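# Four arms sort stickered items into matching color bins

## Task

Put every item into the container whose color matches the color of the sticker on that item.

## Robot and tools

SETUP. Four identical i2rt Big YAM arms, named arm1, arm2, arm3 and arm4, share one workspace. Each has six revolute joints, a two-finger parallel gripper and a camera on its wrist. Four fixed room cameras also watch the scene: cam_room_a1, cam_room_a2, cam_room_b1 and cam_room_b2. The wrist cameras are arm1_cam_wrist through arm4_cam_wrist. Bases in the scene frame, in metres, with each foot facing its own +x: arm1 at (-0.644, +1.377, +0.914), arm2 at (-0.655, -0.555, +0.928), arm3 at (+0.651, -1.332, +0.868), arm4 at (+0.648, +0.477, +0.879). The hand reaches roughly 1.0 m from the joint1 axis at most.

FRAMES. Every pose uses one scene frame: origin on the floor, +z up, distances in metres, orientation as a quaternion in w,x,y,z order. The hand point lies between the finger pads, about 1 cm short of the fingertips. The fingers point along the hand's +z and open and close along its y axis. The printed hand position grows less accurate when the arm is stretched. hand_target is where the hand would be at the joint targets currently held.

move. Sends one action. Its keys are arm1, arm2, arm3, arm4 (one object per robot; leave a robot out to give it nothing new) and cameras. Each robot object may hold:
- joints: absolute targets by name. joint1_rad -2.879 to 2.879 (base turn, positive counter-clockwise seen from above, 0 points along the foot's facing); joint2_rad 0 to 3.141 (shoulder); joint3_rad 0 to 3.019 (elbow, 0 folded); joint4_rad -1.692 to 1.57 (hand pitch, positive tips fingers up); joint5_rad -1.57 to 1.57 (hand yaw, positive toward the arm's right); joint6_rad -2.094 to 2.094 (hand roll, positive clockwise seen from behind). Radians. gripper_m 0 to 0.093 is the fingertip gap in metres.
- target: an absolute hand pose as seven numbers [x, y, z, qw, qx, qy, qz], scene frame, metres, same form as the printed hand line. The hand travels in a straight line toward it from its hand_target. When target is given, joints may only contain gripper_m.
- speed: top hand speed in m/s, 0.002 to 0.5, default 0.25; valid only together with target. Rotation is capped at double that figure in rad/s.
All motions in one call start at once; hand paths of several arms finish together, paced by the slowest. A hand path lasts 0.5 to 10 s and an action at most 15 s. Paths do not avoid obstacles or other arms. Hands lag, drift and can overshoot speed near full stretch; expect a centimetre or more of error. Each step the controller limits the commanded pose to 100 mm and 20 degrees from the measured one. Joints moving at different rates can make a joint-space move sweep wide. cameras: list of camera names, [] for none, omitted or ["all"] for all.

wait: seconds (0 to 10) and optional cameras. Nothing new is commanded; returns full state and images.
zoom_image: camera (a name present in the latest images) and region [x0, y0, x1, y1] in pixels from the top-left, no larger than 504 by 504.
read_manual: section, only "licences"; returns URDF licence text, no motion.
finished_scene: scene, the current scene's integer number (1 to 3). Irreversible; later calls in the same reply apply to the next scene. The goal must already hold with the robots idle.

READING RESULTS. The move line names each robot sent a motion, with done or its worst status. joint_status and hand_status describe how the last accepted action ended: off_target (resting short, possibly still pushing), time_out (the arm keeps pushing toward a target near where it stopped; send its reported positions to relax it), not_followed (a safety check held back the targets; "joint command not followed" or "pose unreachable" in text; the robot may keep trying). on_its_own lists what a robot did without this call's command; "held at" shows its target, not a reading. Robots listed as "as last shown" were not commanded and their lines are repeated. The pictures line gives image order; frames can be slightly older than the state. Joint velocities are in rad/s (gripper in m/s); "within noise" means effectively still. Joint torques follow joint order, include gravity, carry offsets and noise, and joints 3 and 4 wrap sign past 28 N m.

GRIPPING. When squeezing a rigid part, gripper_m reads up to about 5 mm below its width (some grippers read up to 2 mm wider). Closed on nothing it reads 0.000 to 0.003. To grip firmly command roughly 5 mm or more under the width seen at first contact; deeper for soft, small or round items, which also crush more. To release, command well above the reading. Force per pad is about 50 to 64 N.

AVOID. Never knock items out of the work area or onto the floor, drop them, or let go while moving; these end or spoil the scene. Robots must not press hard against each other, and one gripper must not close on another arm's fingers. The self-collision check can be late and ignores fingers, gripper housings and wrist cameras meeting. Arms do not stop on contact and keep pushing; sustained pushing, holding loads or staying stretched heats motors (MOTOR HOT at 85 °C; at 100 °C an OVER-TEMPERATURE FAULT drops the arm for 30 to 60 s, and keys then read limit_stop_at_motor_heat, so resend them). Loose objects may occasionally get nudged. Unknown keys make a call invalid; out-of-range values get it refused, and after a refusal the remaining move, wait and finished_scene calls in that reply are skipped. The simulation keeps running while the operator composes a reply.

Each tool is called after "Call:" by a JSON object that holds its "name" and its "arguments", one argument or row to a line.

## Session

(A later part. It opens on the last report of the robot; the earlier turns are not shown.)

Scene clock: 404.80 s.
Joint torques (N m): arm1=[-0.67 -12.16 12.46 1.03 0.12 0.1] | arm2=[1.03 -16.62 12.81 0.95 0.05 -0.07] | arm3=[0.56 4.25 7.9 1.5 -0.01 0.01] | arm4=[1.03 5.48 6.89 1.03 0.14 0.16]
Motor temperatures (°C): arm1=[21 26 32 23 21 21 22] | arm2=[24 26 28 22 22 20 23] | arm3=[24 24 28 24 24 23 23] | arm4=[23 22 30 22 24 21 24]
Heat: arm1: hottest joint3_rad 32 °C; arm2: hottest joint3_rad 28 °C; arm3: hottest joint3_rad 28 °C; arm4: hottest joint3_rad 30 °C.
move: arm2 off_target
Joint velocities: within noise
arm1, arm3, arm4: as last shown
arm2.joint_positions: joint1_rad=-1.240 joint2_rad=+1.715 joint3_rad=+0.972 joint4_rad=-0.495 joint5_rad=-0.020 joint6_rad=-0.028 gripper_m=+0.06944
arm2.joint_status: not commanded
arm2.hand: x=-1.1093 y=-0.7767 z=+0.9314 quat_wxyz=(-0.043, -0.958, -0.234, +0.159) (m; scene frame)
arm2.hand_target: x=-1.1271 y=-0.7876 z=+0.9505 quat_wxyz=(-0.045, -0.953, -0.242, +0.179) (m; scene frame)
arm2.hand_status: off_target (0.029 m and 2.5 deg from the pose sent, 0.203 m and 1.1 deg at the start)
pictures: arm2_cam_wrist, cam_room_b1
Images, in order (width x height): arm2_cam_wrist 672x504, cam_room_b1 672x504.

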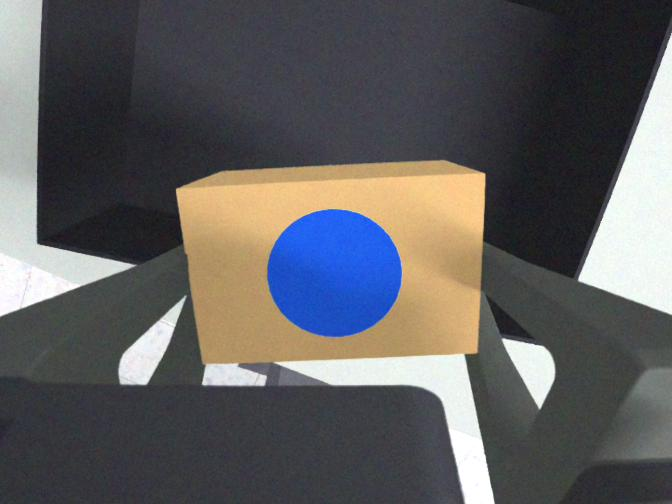

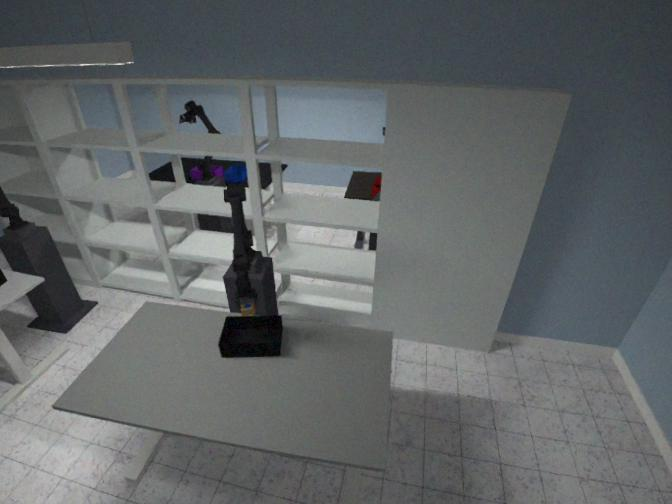

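Call:
{"name": "move", "arguments": {
  "arm1": {"joints": {"joint1_rad": -2.25, "joint2_rad": 0.835, "joint3_rad": 1.10, "joint4_rad": -1.265, "joint5_rad": 0, "joint6_rad": 0}},
  "arm2": {"joints": {"joint1_rad": 2.121, "joint2_rad": 0.964, "joint3_rad": 1.222, "joint4_rad": -1.458, "joint5_rad": 0, "joint6_rad": 0}},
  "arm4": {"joints": {"joint1_rad": 1.514, "joint2_rad": 0.347, "joint3_rad": 0.896, "joint4_rad": -0.849, "joint5_rad": 0, "joint6_rad": 0}}
}}

Call:
{"name": "move", "arguments": {
  "arm4": {"joints": {"joint1_rad": 1.514, "joint2_rad": 0.356, "joint3_rad": 0.558, "joint4_rad": -0.502, "joint5_rad": 0, "joint6_rad": 0}},
  "cameras": ["arm4_cam_wrist", "cam_room_a2"]
}}

Scene clock: 464.37 s.
Joint torques (N m): arm1=[-1.79 -2.02 13.57 0.95 -0.05 -0.05] | arm2=[0.79 -6.53 12.85 1.01 0.1 0.17] | arm3=[0.38 4.25 7.9 1.51 -0.01 0] | arm4=[1.08 2.02 9.5 2.11 0.15 0.14]
Motor temperatures (°C): arm1=[21 26 36 23 21 21 23] | arm2=[24 27 34 22 22 20 25] | arm3=[24 24 28 24 24 23 23] | arm4=[23 22 30 22 24 21 24]
Heat: arm1: hottest joint3_rad 36 °C; arm2: hottest joint3_rad 34 °C; arm3: hottest joint3_rad 28 °C; arm4: hottest joint3_rad 30 °C.
move: arm1 done; arm2 done; arm4 done
Joint velocities: within noise
arm1.joint_positions: joint1_rad=-2.245 joint2_rad=+0.845 joint3_rad=+1.074 joint4_rad=-1.256 joint5_rad=+0.002 joint6_rad=+0.006 gripper_m=+0.05298
arm1.joint_status: all done
arm1.hand: x=-0.3755 y=+1.1932 z=+1.2445 quat_wxyz=(-0.249, -0.290, -0.920, +0.081) (m; scene frame)
arm1.hand_target: x=-0.3768 y=+1.1927 z=+1.2595 quat_wxyz=(-0.261, -0.288, -0.917, +0.086) (m; scene frame)
arm1.hand_status: not commanded
arm2.joint_positions: joint1_rad=+2.120 joint2_rad=+0.967 joint3_rad=+1.205 joint4_rad=-1.446 joint5_rad=-0.003 joint6_rad=-0.011 gripper_m=+0.06931
arm2.joint_status: all done
arm2.hand: x=-0.4031 y=-0.3580 z=+1.2702 quat_wxyz=(-0.172, +0.327, -0.927, -0.061) (m; scene frame)
arm2.hand_target: x=-0.4040 y=-0.3586 z=+1.2778 quat_wxyz=(-0.176, +0.322, -0.928, -0.062) (m; scene frame)
arm2.hand_status: not commanded
arm3: as last shown
arm4.joint_positions: joint1_rad=+1.509 joint2_rad=+0.352 joint3_rad=+0.885 joint4_rad=-0.868 joint5_rad=-0.001 joint6_rad=-0.012 gripper_m=+0.09402
arm4.joint_status: all done
arm4.hand: x=+0.3989 y=+0.4803 z=+1.3185 quat_wxyz=(-0.003, +0.814, +0.002, -0.581) (m; scene frame)
arm4.hand_target: x=+0.4005 y=+0.4794 z=+1.3302 quat_wxyz=(+0.001, +0.803, -0.001, -0.596) (m; scene frame)
arm4.hand_status: not commanded
pictures: arm1_cam_wrist, arm2_cam_wrist, arm3_cam_wrist, arm4_cam_wrist, cam_room_a1, cam_room_a2, cam_room_b1, cam_room_b2
Images, in order (width x height): arm1_cam_wrist 672x504, arm2_cam_wrist 672x504, arm3_cam_wrist 672x504, arm4_cam_wrist 672x504, cam_room_a1 672x504, cam_room_a2 672x504, cam_room_b1 672x504, cam_room_b2 672x504.

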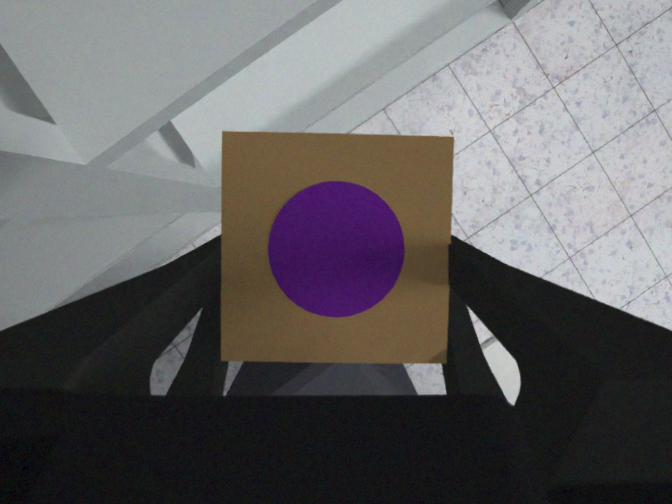

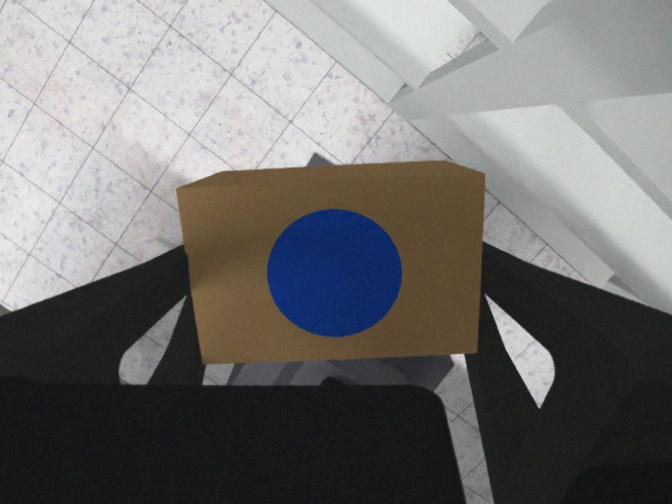

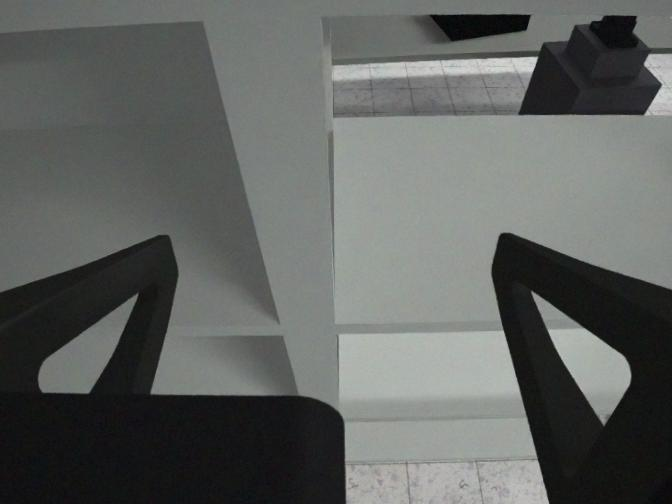

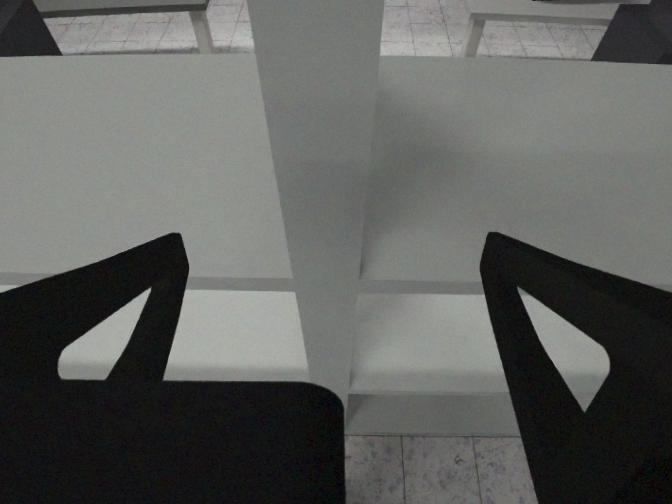

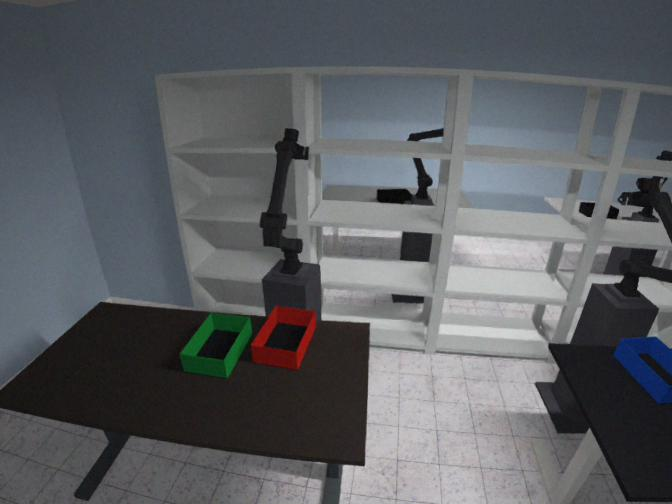

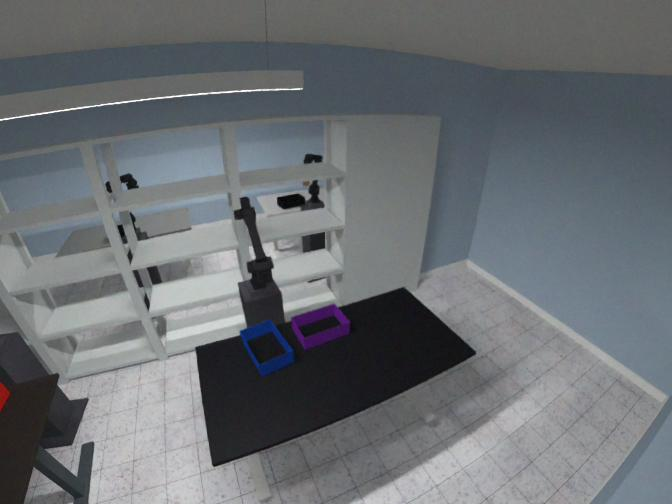

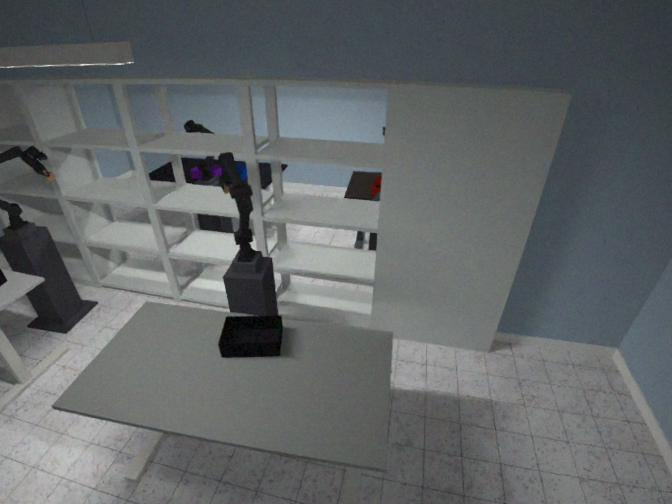

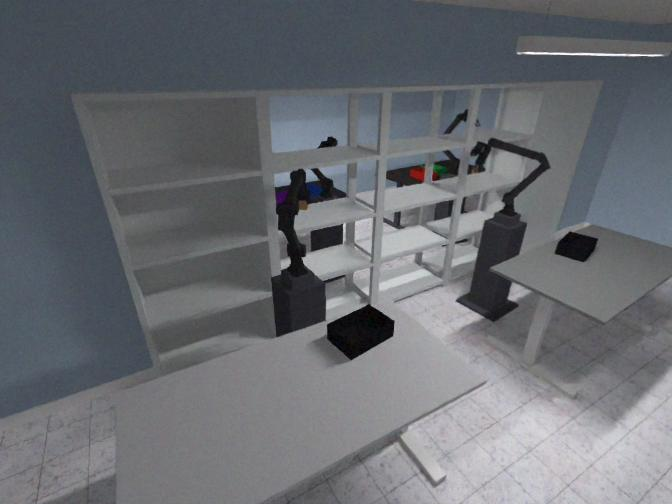

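Scene clock: 465.50 s.
Joint torques (N m): arm1=[-2.2 -2.37 13.55 0.85 -0.02 -0.01] | arm2=[0.85 -6.53 12.85 1.01 0.11 0.17] | arm3=[0.44 4.37 7.91 1.52 -0.01 0.01] | arm4=[0.97 1.32 10.11 2.14 0.13 0.12]
Motor temperatures (°C): arm1=[21 26 35 23 21 21 23] | arm2=[24 27 34 22 22 20 25] | arm3=[24 24 28 24 24 23 23] | arm4=[23 22 30 22 24 21 24]
Heat: arm1: hottest joint3_rad 35 °C; arm2: hottest joint3_rad 34 °C; arm3: hottest joint3_rad 28 °C; arm4: hottest joint3_rad 30 °C.
move: arm4 done
Joint velocities: within noise
arm1, arm2, arm3: as last shown
arm1.hand: x=-0.3755 y=+1.1932 z=+1.2445 quat_wxyz=(-0.249, -0.290, -0.921, +0.081) (m; scene frame)
arm1.hand_target: x=-0.3768 y=+1.1928 z=+1.2595 quat_wxyz=(-0.261, -0.288, -0.917, +0.086) (m; scene frame)
arm2.hand: x=-0.4032 y=-0.3580 z=+1.2702 quat_wxyz=(-0.172, +0.327, -0.927, -0.060) (m; scene frame)
arm2.hand_target: x=-0.4041 y=-0.3587 z=+1.2778 quat_wxyz=(-0.175, +0.322, -0.928, -0.062) (m; scene frame)
arm4.joint_positions: joint1_rad=+1.509 joint2_rad=+0.353 joint3_rad=+0.551 joint4_rad=-0.521 joint5_rad=-0.001 joint6_rad=-0.012 gripper_m=+0.09402
arm4.joint_status: all done
arm4.hand: x=+0.3518 y=+0.4801 z=+1.2029 quat_wxyz=(-0.003, +0.810, +0.002, -0.586) (m; scene frame)
arm4.hand_target: x=+0.3497 y=+0.4790 z=+1.2107 quat_wxyz=(+0.001, +0.803, -0.001, -0.595) (m; scene frame)
arm4.hand_status: not commanded
pictures: arm4_cam_wrist, cam_room_a2
Images, in order (width x height): arm4_cam_wrist 672x504, cam_room_a2 672x504.

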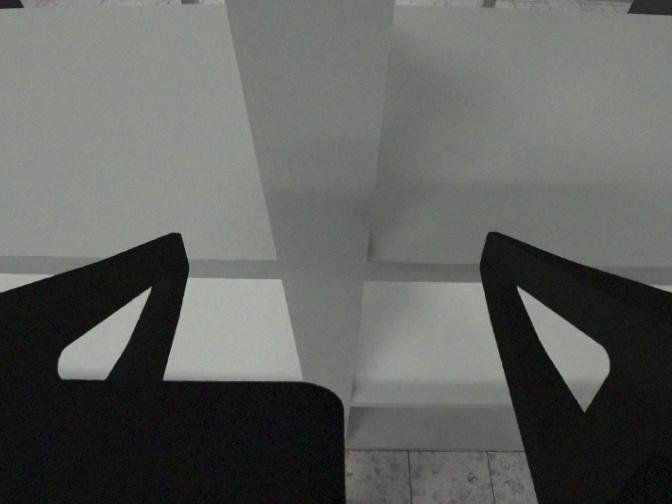

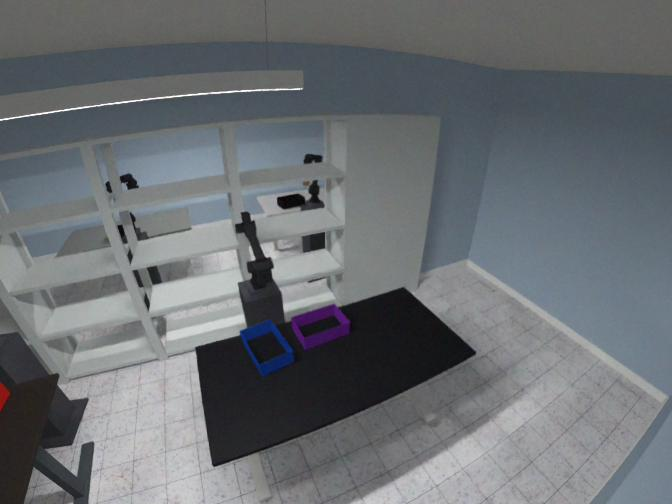

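Call:
{"name": "move", "arguments": {
  "arm1": {"target": [0.0, 0.927, 1.12, 0.2687, 0.2881, 0.9152, -0.0846], "speed": 0.25},
  "arm2": {"target": [-0.018, -0.0546, 1.12, 0.1742, -0.3213, 0.9289, 0.0602], "speed": 0.25},
  "cameras": ["arm1_cam_wrist", "arm2_cam_wrist", "arm4_cam_wrist", "cam_room_a2","cam_room_b2"]
}}

Scene clock: 490.77 s.
Joint torques (N m): arm1=[-2.84 -20.37 17.57 0.91 -0.04 -0.03] | arm2=[0.15 -24.88 16.75 0.98 0.05 0.18] | arm3=[0.56 4.25 7.92 1.52 -0.01 0] | arm4=[0.79 1.44 10.21 2.11 0.13 0.15]
Motor temperatures (°C): arm1=[21 25 36 23 21 21 23] | arm2=[24 26 34 22 22 20 25] | arm3=[24 24 28 24 24 23 23] | arm4=[23 22 35 22 24 21 24]
Heat: arm1: hottest joint3_rad 36 °C; arm2: hottest joint3_rad 34 °C; arm3: hottest joint3_rad 28 °C; arm4: hottest joint3_rad 35 °C.
move: arm1 off_target; arm2 off_target
Joint velocities: within noise
arm1.joint_positions: joint1_rad=-2.245 joint2_rad=+2.072 joint3_rad=+1.973 joint4_rad=-0.951 joint5_rad=-0.005 joint6_rad=+0.006 gripper_m=+0.05298
arm1.joint_status: not commanded
arm1.hand: x=-0.0113 y=+0.9411 z=+1.0822 quat_wxyz=(-0.239, -0.290, -0.924, +0.075) (m; scene frame)
arm1.hand_target: x=-0.0021 y=+0.9285 z=+1.1201 quat_wxyz=(-0.269, -0.288, -0.915, +0.085) (m; scene frame)
arm1.hand_status: off_target (0.042 m and 3.7 deg from the pose sent, 0.477 m and 2.4 deg at the start)
arm2.joint_positions: joint1_rad=+2.128 joint2_rad=+2.369 joint3_rad=+2.567 joint4_rad=-1.411 joint5_rad=+0.000 joint6_rad=-0.011 gripper_m=+0.06931
arm2.joint_status: not commanded
arm2.hand: x=-0.0290 y=-0.0565 z=+1.1223 quat_wxyz=(-0.170, +0.330, -0.927, -0.059) (m; scene frame)
arm2.hand_target: x=-0.0186 y=-0.0553 z=+1.1198 quat_wxyz=(-0.176, +0.321, -0.929, -0.061) (m; scene frame)
arm2.hand_status: off_target (0.011 m and 1.1 deg from the pose sent, 0.513 m and 0.7 deg at the start)
arm3, arm4: as last shown
arm4.hand: x=+0.3517 y=+0.4801 z=+1.2029 quat_wxyz=(-0.003, +0.810, +0.002, -0.586) (m; scene frame)
pictures: arm1_cam_wrist, arm2_cam_wrist, arm4_cam_wrist, cam_room_a2, cam_room_b2
Images, in order (width x height): arm1_cam_wrist 672x504, arm2_cam_wrist 672x504, arm4_cam_wrist 672x504, cam_room_a2 672x504, cam_room_b2 672x504.

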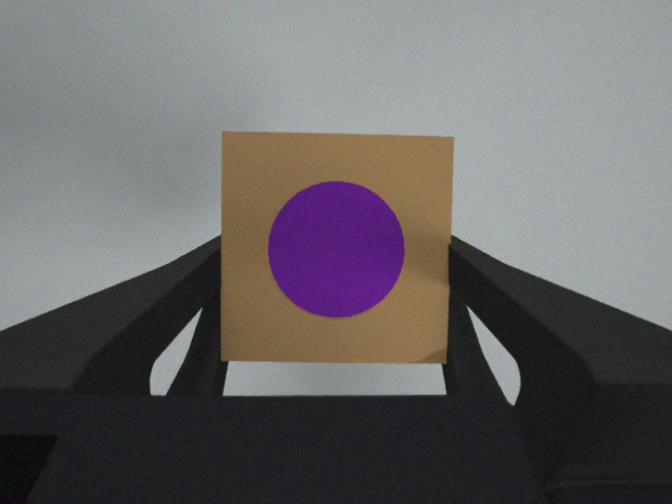

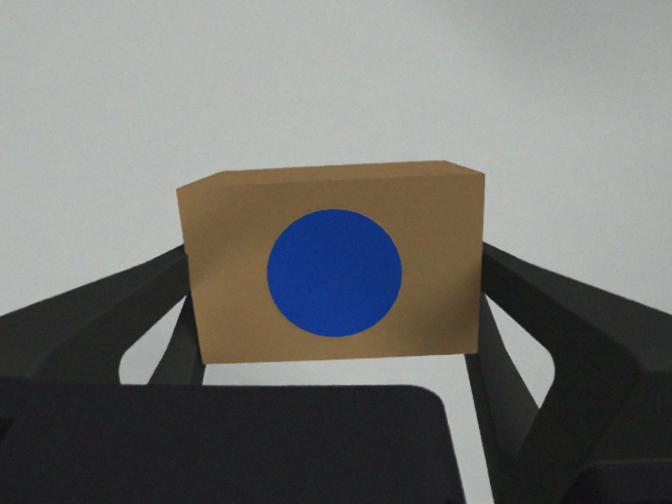

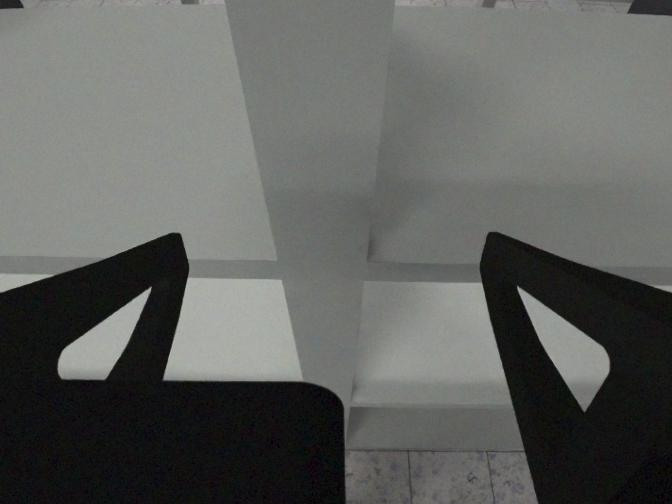

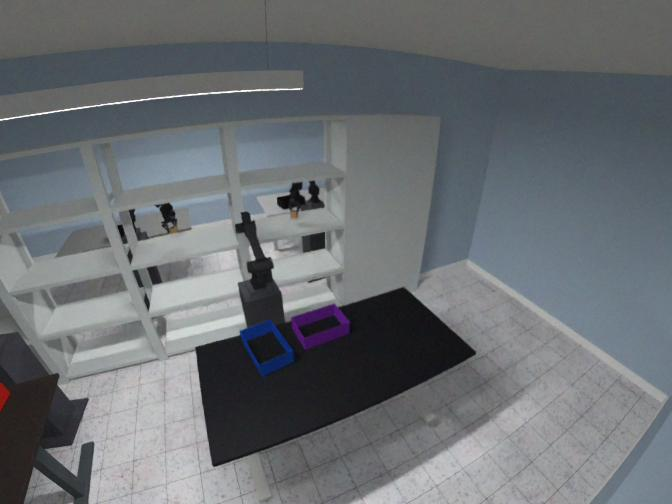

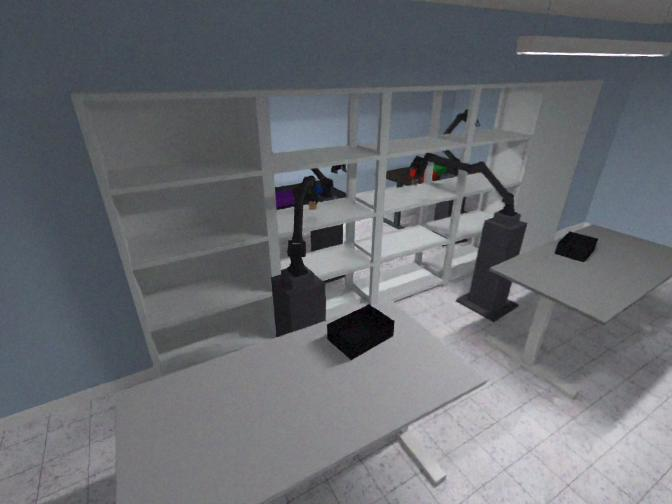

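Call:
{"name": "zoom_image", "arguments": {
  "camera": "cam_room_a2",
  "region": [130, 150, 370, 330]
}}

Call:
{"name": "zoom_image", "arguments": {
  "camera": "cam_room_b2",
  "region": [250, 120, 550, 345]
}}

Scaled by 2.100.

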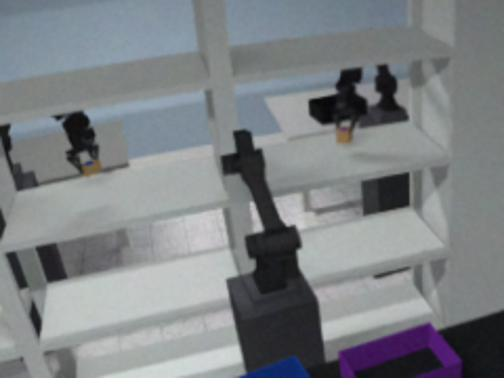

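Scaled by 1.680.

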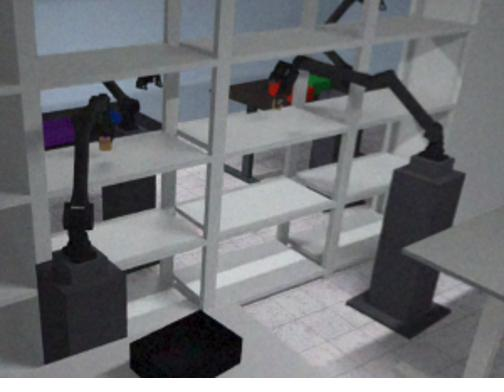

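Call:
{"name": "move", "arguments": {
  "arm1": {"target": [0.0, 0.927, 1.07, 0.2687, 0.2881, 0.9152, -0.0846], "speed": 0.1},
  "arm2": {"target": [-0.018, -0.0546, 1.04, 0.1742, -0.3213, 0.9289, 0.0602], "speed": 0.1},
  "cameras": ["arm1_cam_wrist", "arm2_cam_wrist", "cam_room_a2","cam_room_b2"]
}}

Scene clock: 497.80 s.
Joint torques (N m): arm1=[-3.08 -18.78 11.67 2.03 0 -0.03] | arm2=[0.15 -28.45 10.96 2.17 0.05 0.17] | arm3=[0.5 4.19 7.88 1.52 -0.01 0.01] | arm4=[1.32 1.38 10.21 2.14 0.15 0.17]
Motor temperatures (°C): arm1=[21 26 38 23 21 21 23] | arm2=[24 27 34 22 22 20 25] | arm3=[24 24 28 24 24 23 23] | arm4=[23 22 35 22 24 21 24]
Heat: arm1: hottest joint3_rad 38 °C; arm2: hottest joint3_rad 34 °C; arm3: hottest joint3_rad 28 °C; arm4: hottest joint3_rad 35 °C.
move: arm1 done; arm2 done
Joint velocities: within noise
arm1.joint_positions: joint1_rad=-2.245 joint2_rad=+2.083 joint3_rad=+1.945 joint4_rad=-0.867 joint5_rad=-0.005 joint6_rad=+0.006 gripper_m=+0.05298
arm1.joint_status: not commanded
arm1.hand: x=-0.0026 y=+0.9350 z=+1.0699 quat_wxyz=(-0.260, -0.288, -0.918, +0.081) (m; scene frame)
arm1.hand_target: x=-0.0002 y=+0.9271 z=+1.0699 quat_wxyz=(-0.268, -0.288, -0.915, +0.085) (m; scene frame)
arm1.hand_status: done (0.008 m and 1.2 deg from the pose sent, 0.022 m and 3.7 deg at the start)
arm2.joint_positions: joint1_rad=+2.128 joint2_rad=+2.369 joint3_rad=+2.359 joint4_rad=-1.201 joint5_rad=+0.000 joint6_rad=-0.011 gripper_m=+0.06931
arm2.joint_status: not commanded
arm2.hand: x=-0.0228 y=-0.0514 z=+1.0435 quat_wxyz=(-0.171, +0.330, -0.926, -0.059) (m; scene frame)
arm2.hand_target: x=-0.0180 y=-0.0547 z=+1.0400 quat_wxyz=(-0.174, +0.321, -0.929, -0.060) (m; scene frame)
arm2.hand_status: done (0.007 m and 1.1 deg from the pose sent, 0.083 m and 1.2 deg at the start)
arm3.joint_positions: joint1_rad=-1.441 joint2_rad=+0.496 joint3_rad=+1.389 joint4_rad=-1.194 joint5_rad=+0.001 joint6_rad=-0.006 gripper_m=+0.09401
arm3.joint_status: not commanded
arm3.hand: x=+0.4550 y=-1.3247 z=+1.4625 quat_wxyz=(-0.006, -0.805, -0.002, +0.593) (m; scene frame)
arm3.hand_target: x=+0.4559 y=-1.3228 z=+1.4655 quat_wxyz=(-0.005, -0.805, +0.004, +0.593) (m; scene frame)
arm3.hand_status: not commanded
arm4: as last shown
pictures: arm1_cam_wrist, arm2_cam_wrist, cam_room_a2, cam_room_b2
Images, in order (width x height): arm1_cam_wrist 672x504, arm2_cam_wrist 672x504, cam_room_a2 672x504, cam_room_b2 672x504.

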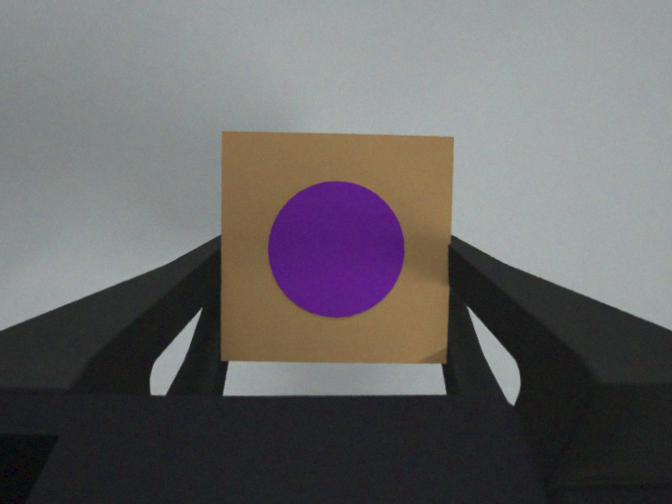

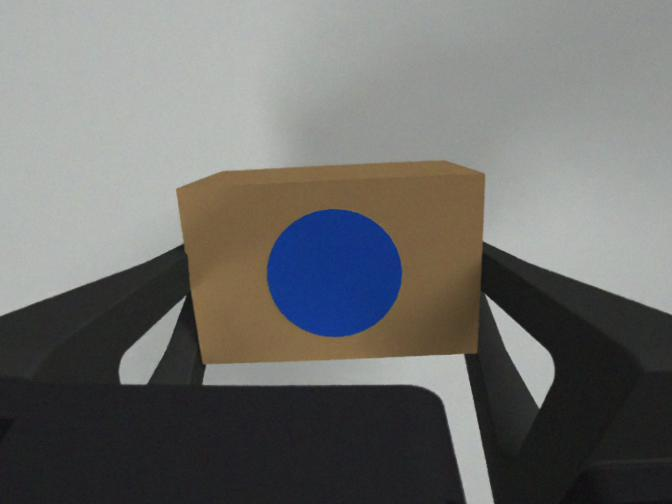

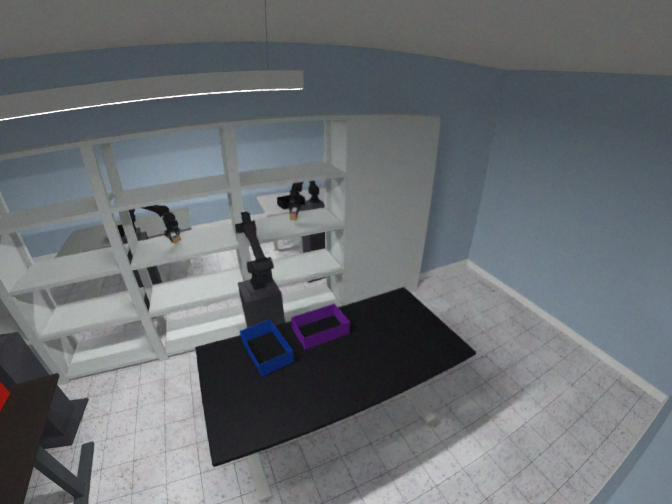

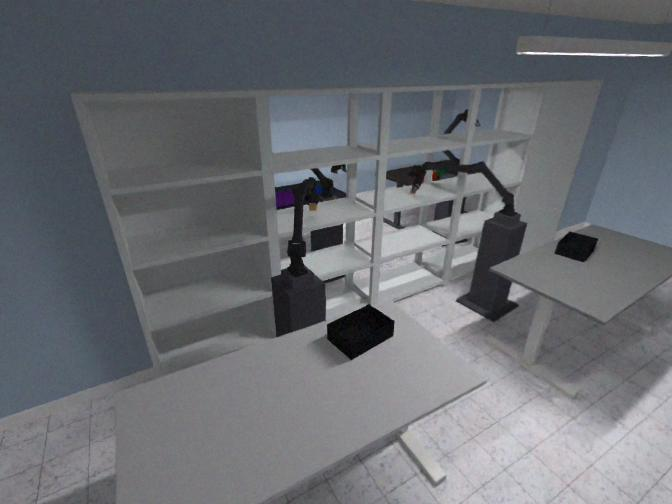

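Call:
{"name": "move", "arguments": {
  "arm1": {"target": [0.0, 0.927, 1.035, 0.2687, 0.2881, 0.9152, -0.0846], "speed": 0.08},
  "arm2": {"target": [-0.018, -0.0546, 1.012, 0.1742, -0.3213, 0.9289, 0.0602], "speed": 0.08},
  "cameras": ["arm1_cam_wrist", "arm2_cam_wrist", "cam_room_a2"]
}}

Call:
{"name": "zoom_image", "arguments": {
  "camera": "cam_room_a2",
  "region": [130, 190, 210, 250]
}}

Call:
{"name": "zoom_image", "arguments": {
  "camera": "cam_room_a2",
  "region": [260, 170, 340, 230]
}}

Scene clock: 504.27 s.
Joint torques (N m): arm1=[-3.25 -19.37 11.96 2.03 0.02 0] | arm2=[0.21 -27.93 10.5 2.21 0.06 0.18] | arm3=[0.56 4.31 7.91 1.51 -0.01 -0.01] | arm4=[1.38 1.49 10.15 2.11 0.15 0.12]
Motor temperatures (°C): arm1=[21 26 38 23 21 21 23] | arm2=[24 28 34 22 22 20 25] | arm3=[24 24 28 24 24 23 23] | arm4=[23 22 36 22 24 21 24]
Heat: arm1: hottest joint3_rad 38 °C; arm2: hottest joint3_rad 34 °C; arm3: hottest joint3_rad 28 °C; arm4: hottest joint3_rad 36 °C.
move: arm1 done; arm2 off_target
Joint velocities: within noise
arm1.joint_positions: joint1_rad=-2.245 joint2_rad=+2.104 joint3_rad=+1.885 joint4_rad=-0.786 joint5_rad=-0.006 joint6_rad=+0.006 gripper_m=+0.05298
arm1.joint_status: not commanded
arm1.hand: x=-0.0025 y=+0.9347 z=+1.0344 quat_wxyz=(-0.260, -0.288, -0.918, +0.081) (m; scene frame)
arm1.hand_target: x=-0.0001 y=+0.9271 z=+1.0351 quat_wxyz=(-0.269, -0.288, -0.915, +0.085) (m; scene frame)
arm1.hand_status: done (0.008 m and 1.2 deg from the pose sent, 0.036 m and 1.2 deg at the start)
arm2.joint_positions: joint1_rad=+2.128 joint2_rad=+2.369 joint3_rad=+2.302 joint4_rad=-1.133 joint5_rad=+0.000 joint6_rad=-0.011 gripper_m=+0.06931
arm2.joint_status: not commanded
arm2.hand: x=-0.0215 y=-0.0503 z=+1.0225 quat_wxyz=(-0.176, +0.330, -0.926, -0.061) (m; scene frame)
arm2.hand_target: x=-0.0180 y=-0.0548 z=+1.0121 quat_wxyz=(-0.174, +0.321, -0.929, -0.060) (m; scene frame)
arm2.hand_status: off_target (0.012 m and 1.1 deg from the pose sent, 0.032 m and 1.1 deg at the start)
arm3, arm4: as last shown
pictures: arm1_cam_wrist, arm2_cam_wrist, cam_room_a2
Images, in order (width x height): arm1_cam_wrist 672x504, arm2_cam_wrist 672x504, cam_room_a2 672x504.

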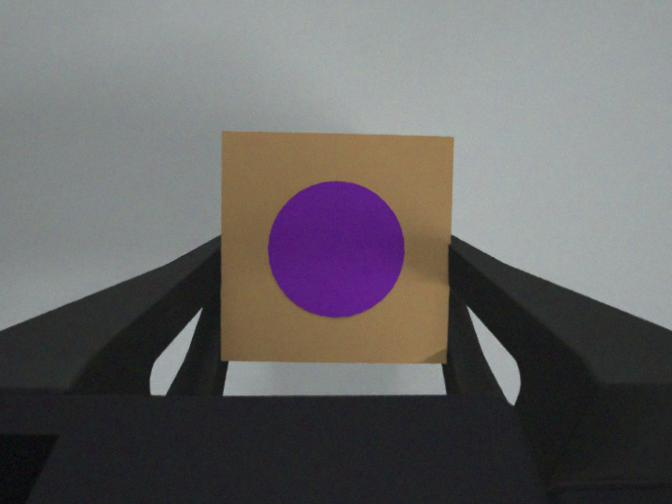

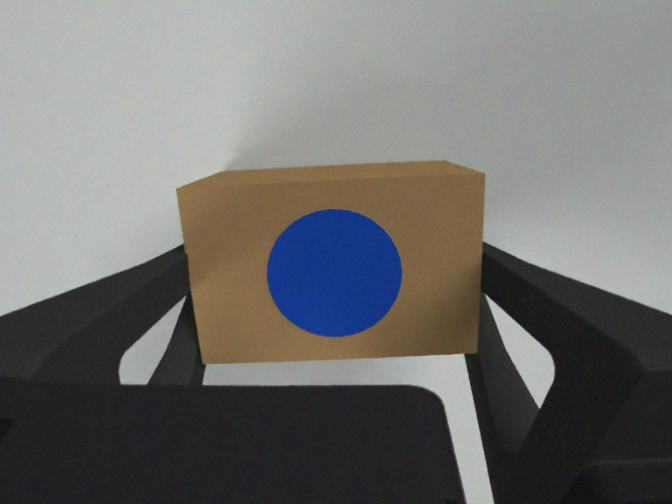

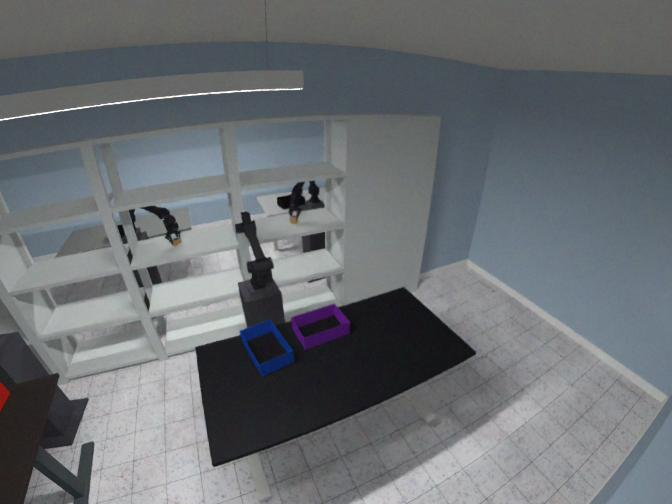

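Scaled by 6.300.

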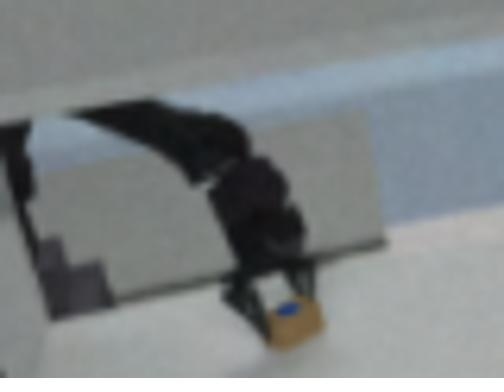

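Scaled by 6.300.

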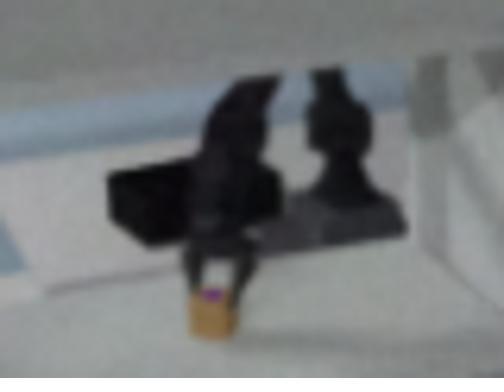

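Call:
{"name": "move", "arguments": {
  "arm1": {"target": [0.0, 0.927, 1.015, 0.2687, 0.2881, 0.9152, -0.0846], "speed": 0.08},
  "arm2": {"target": [-0.018, -0.0546, 0.995, 0.1742, -0.3213, 0.9289, 0.0602], "speed": 0.08},
  "cameras": ["arm1_cam_wrist", "arm2_cam_wrist", "cam_room_a2"]
}}

Call:
{"name": "zoom_image", "arguments": {
  "camera": "cam_room_a2",
  "region": [130, 190, 210, 250]
}}

Call:
{"name": "zoom_image", "arguments": {
  "camera": "cam_room_a2",
  "region": [260, 170, 340, 230]
}}

Scene clock: 511.00 s.
Joint torques (N m): arm1=[-2.84 -18.26 10.5 2.1 0.02 0] | arm2=[0.21 -26.99 9.21 2.32 0.05 0.19] | arm3=[0.56 4.25 7.92 1.52 -0.01 0.01] | arm4=[1.26 1.49 10.36 2.06 0.14 0.17]
Motor temperatures (°C): arm1=[21 26 37 23 21 21 23] | arm2=[24 29 34 22 22 20 25] | arm3=[24 24 28 24 24 23 23] | arm4=[23 22 36 22 24 21 24]
Heat: arm1: hottest joint3_rad 37 °C; arm2: hottest joint3_rad 34 °C; arm3: hottest joint3_rad 28 °C; arm4: hottest joint3_rad 36 °C.
move: arm1 off_target; arm2 off_target
Joint velocities: within noise
arm1.joint_positions: joint1_rad=-2.245 joint2_rad=+2.104 joint3_rad=+1.869 joint4_rad=-0.742 joint5_rad=-0.006 joint6_rad=+0.006 gripper_m=+0.05298
arm1.joint_status: not commanded
arm1.hand: x=+0.0012 y=+0.9321 z=+1.0323 quat_wxyz=(-0.273, -0.287, -0.914, +0.085) (m; scene frame)
arm1.hand_target: x=-0.0004 y=+0.9274 z=+1.0151 quat_wxyz=(-0.269, -0.288, -0.915, +0.085) (m; scene frame)
arm1.hand_status: off_target (0.018 m and 0.5 deg from the pose sent, 0.021 m and 1.2 deg at the start)
arm2.joint_positions: joint1_rad=+2.128 joint2_rad=+2.364 joint3_rad=+2.283 joint4_rad=-1.096 joint5_rad=+0.000 joint6_rad=-0.011 gripper_m=+0.06931
arm2.joint_status: not commanded
arm2.hand: x=-0.0185 y=-0.0479 z=+1.0207 quat_wxyz=(-0.186, +0.329, -0.924, -0.065) (m; scene frame)
arm2.hand_target: x=-0.0184 y=-0.0549 z=+0.9953 quat_wxyz=(-0.174, +0.321, -0.929, -0.060) (m; scene frame)
arm2.hand_status: off_target (0.027 m and 1.8 deg from the pose sent, 0.028 m and 1.1 deg at the start)
arm3, arm4: as last shown
pictures: arm1_cam_wrist, arm2_cam_wrist, cam_room_a2
Images, in order (width x height): arm1_cam_wrist 672x504, arm2_cam_wrist 672x504, cam_room_a2 672x504.

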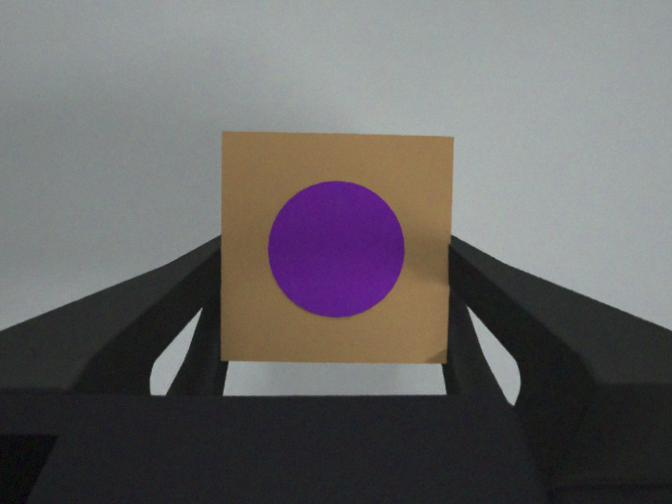

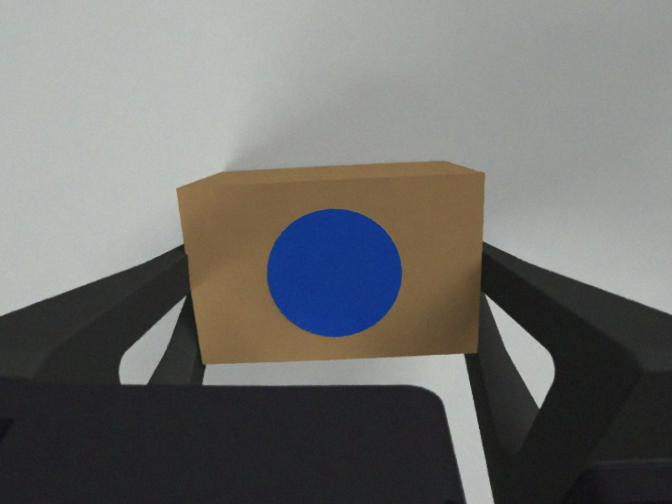

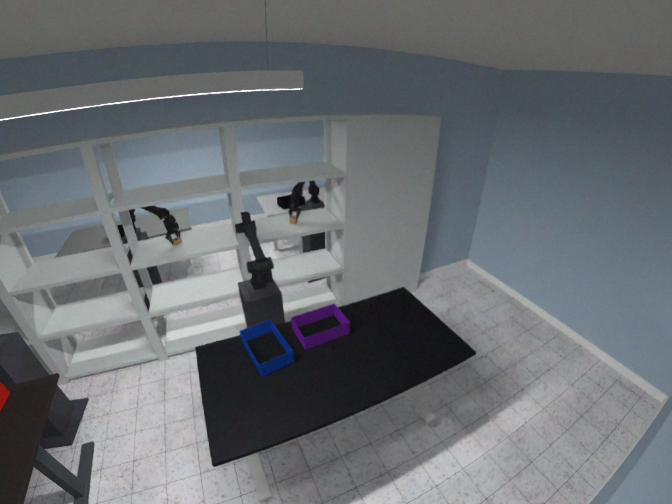

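Scaled by 6.300.

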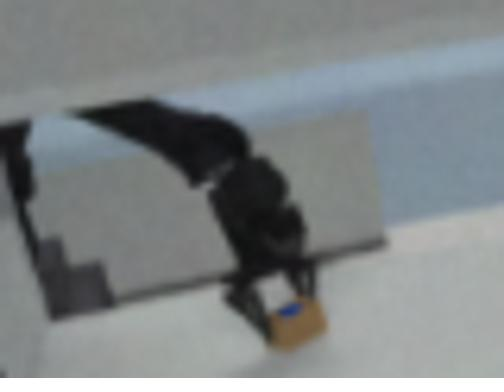

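Scaled by 6.300.

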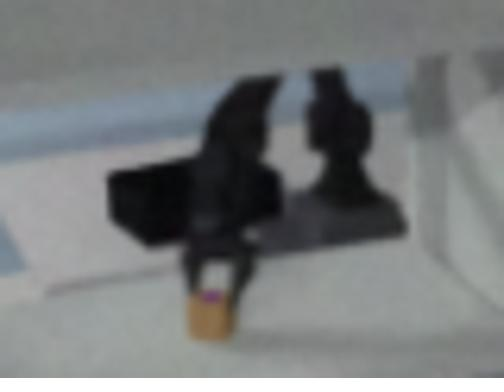

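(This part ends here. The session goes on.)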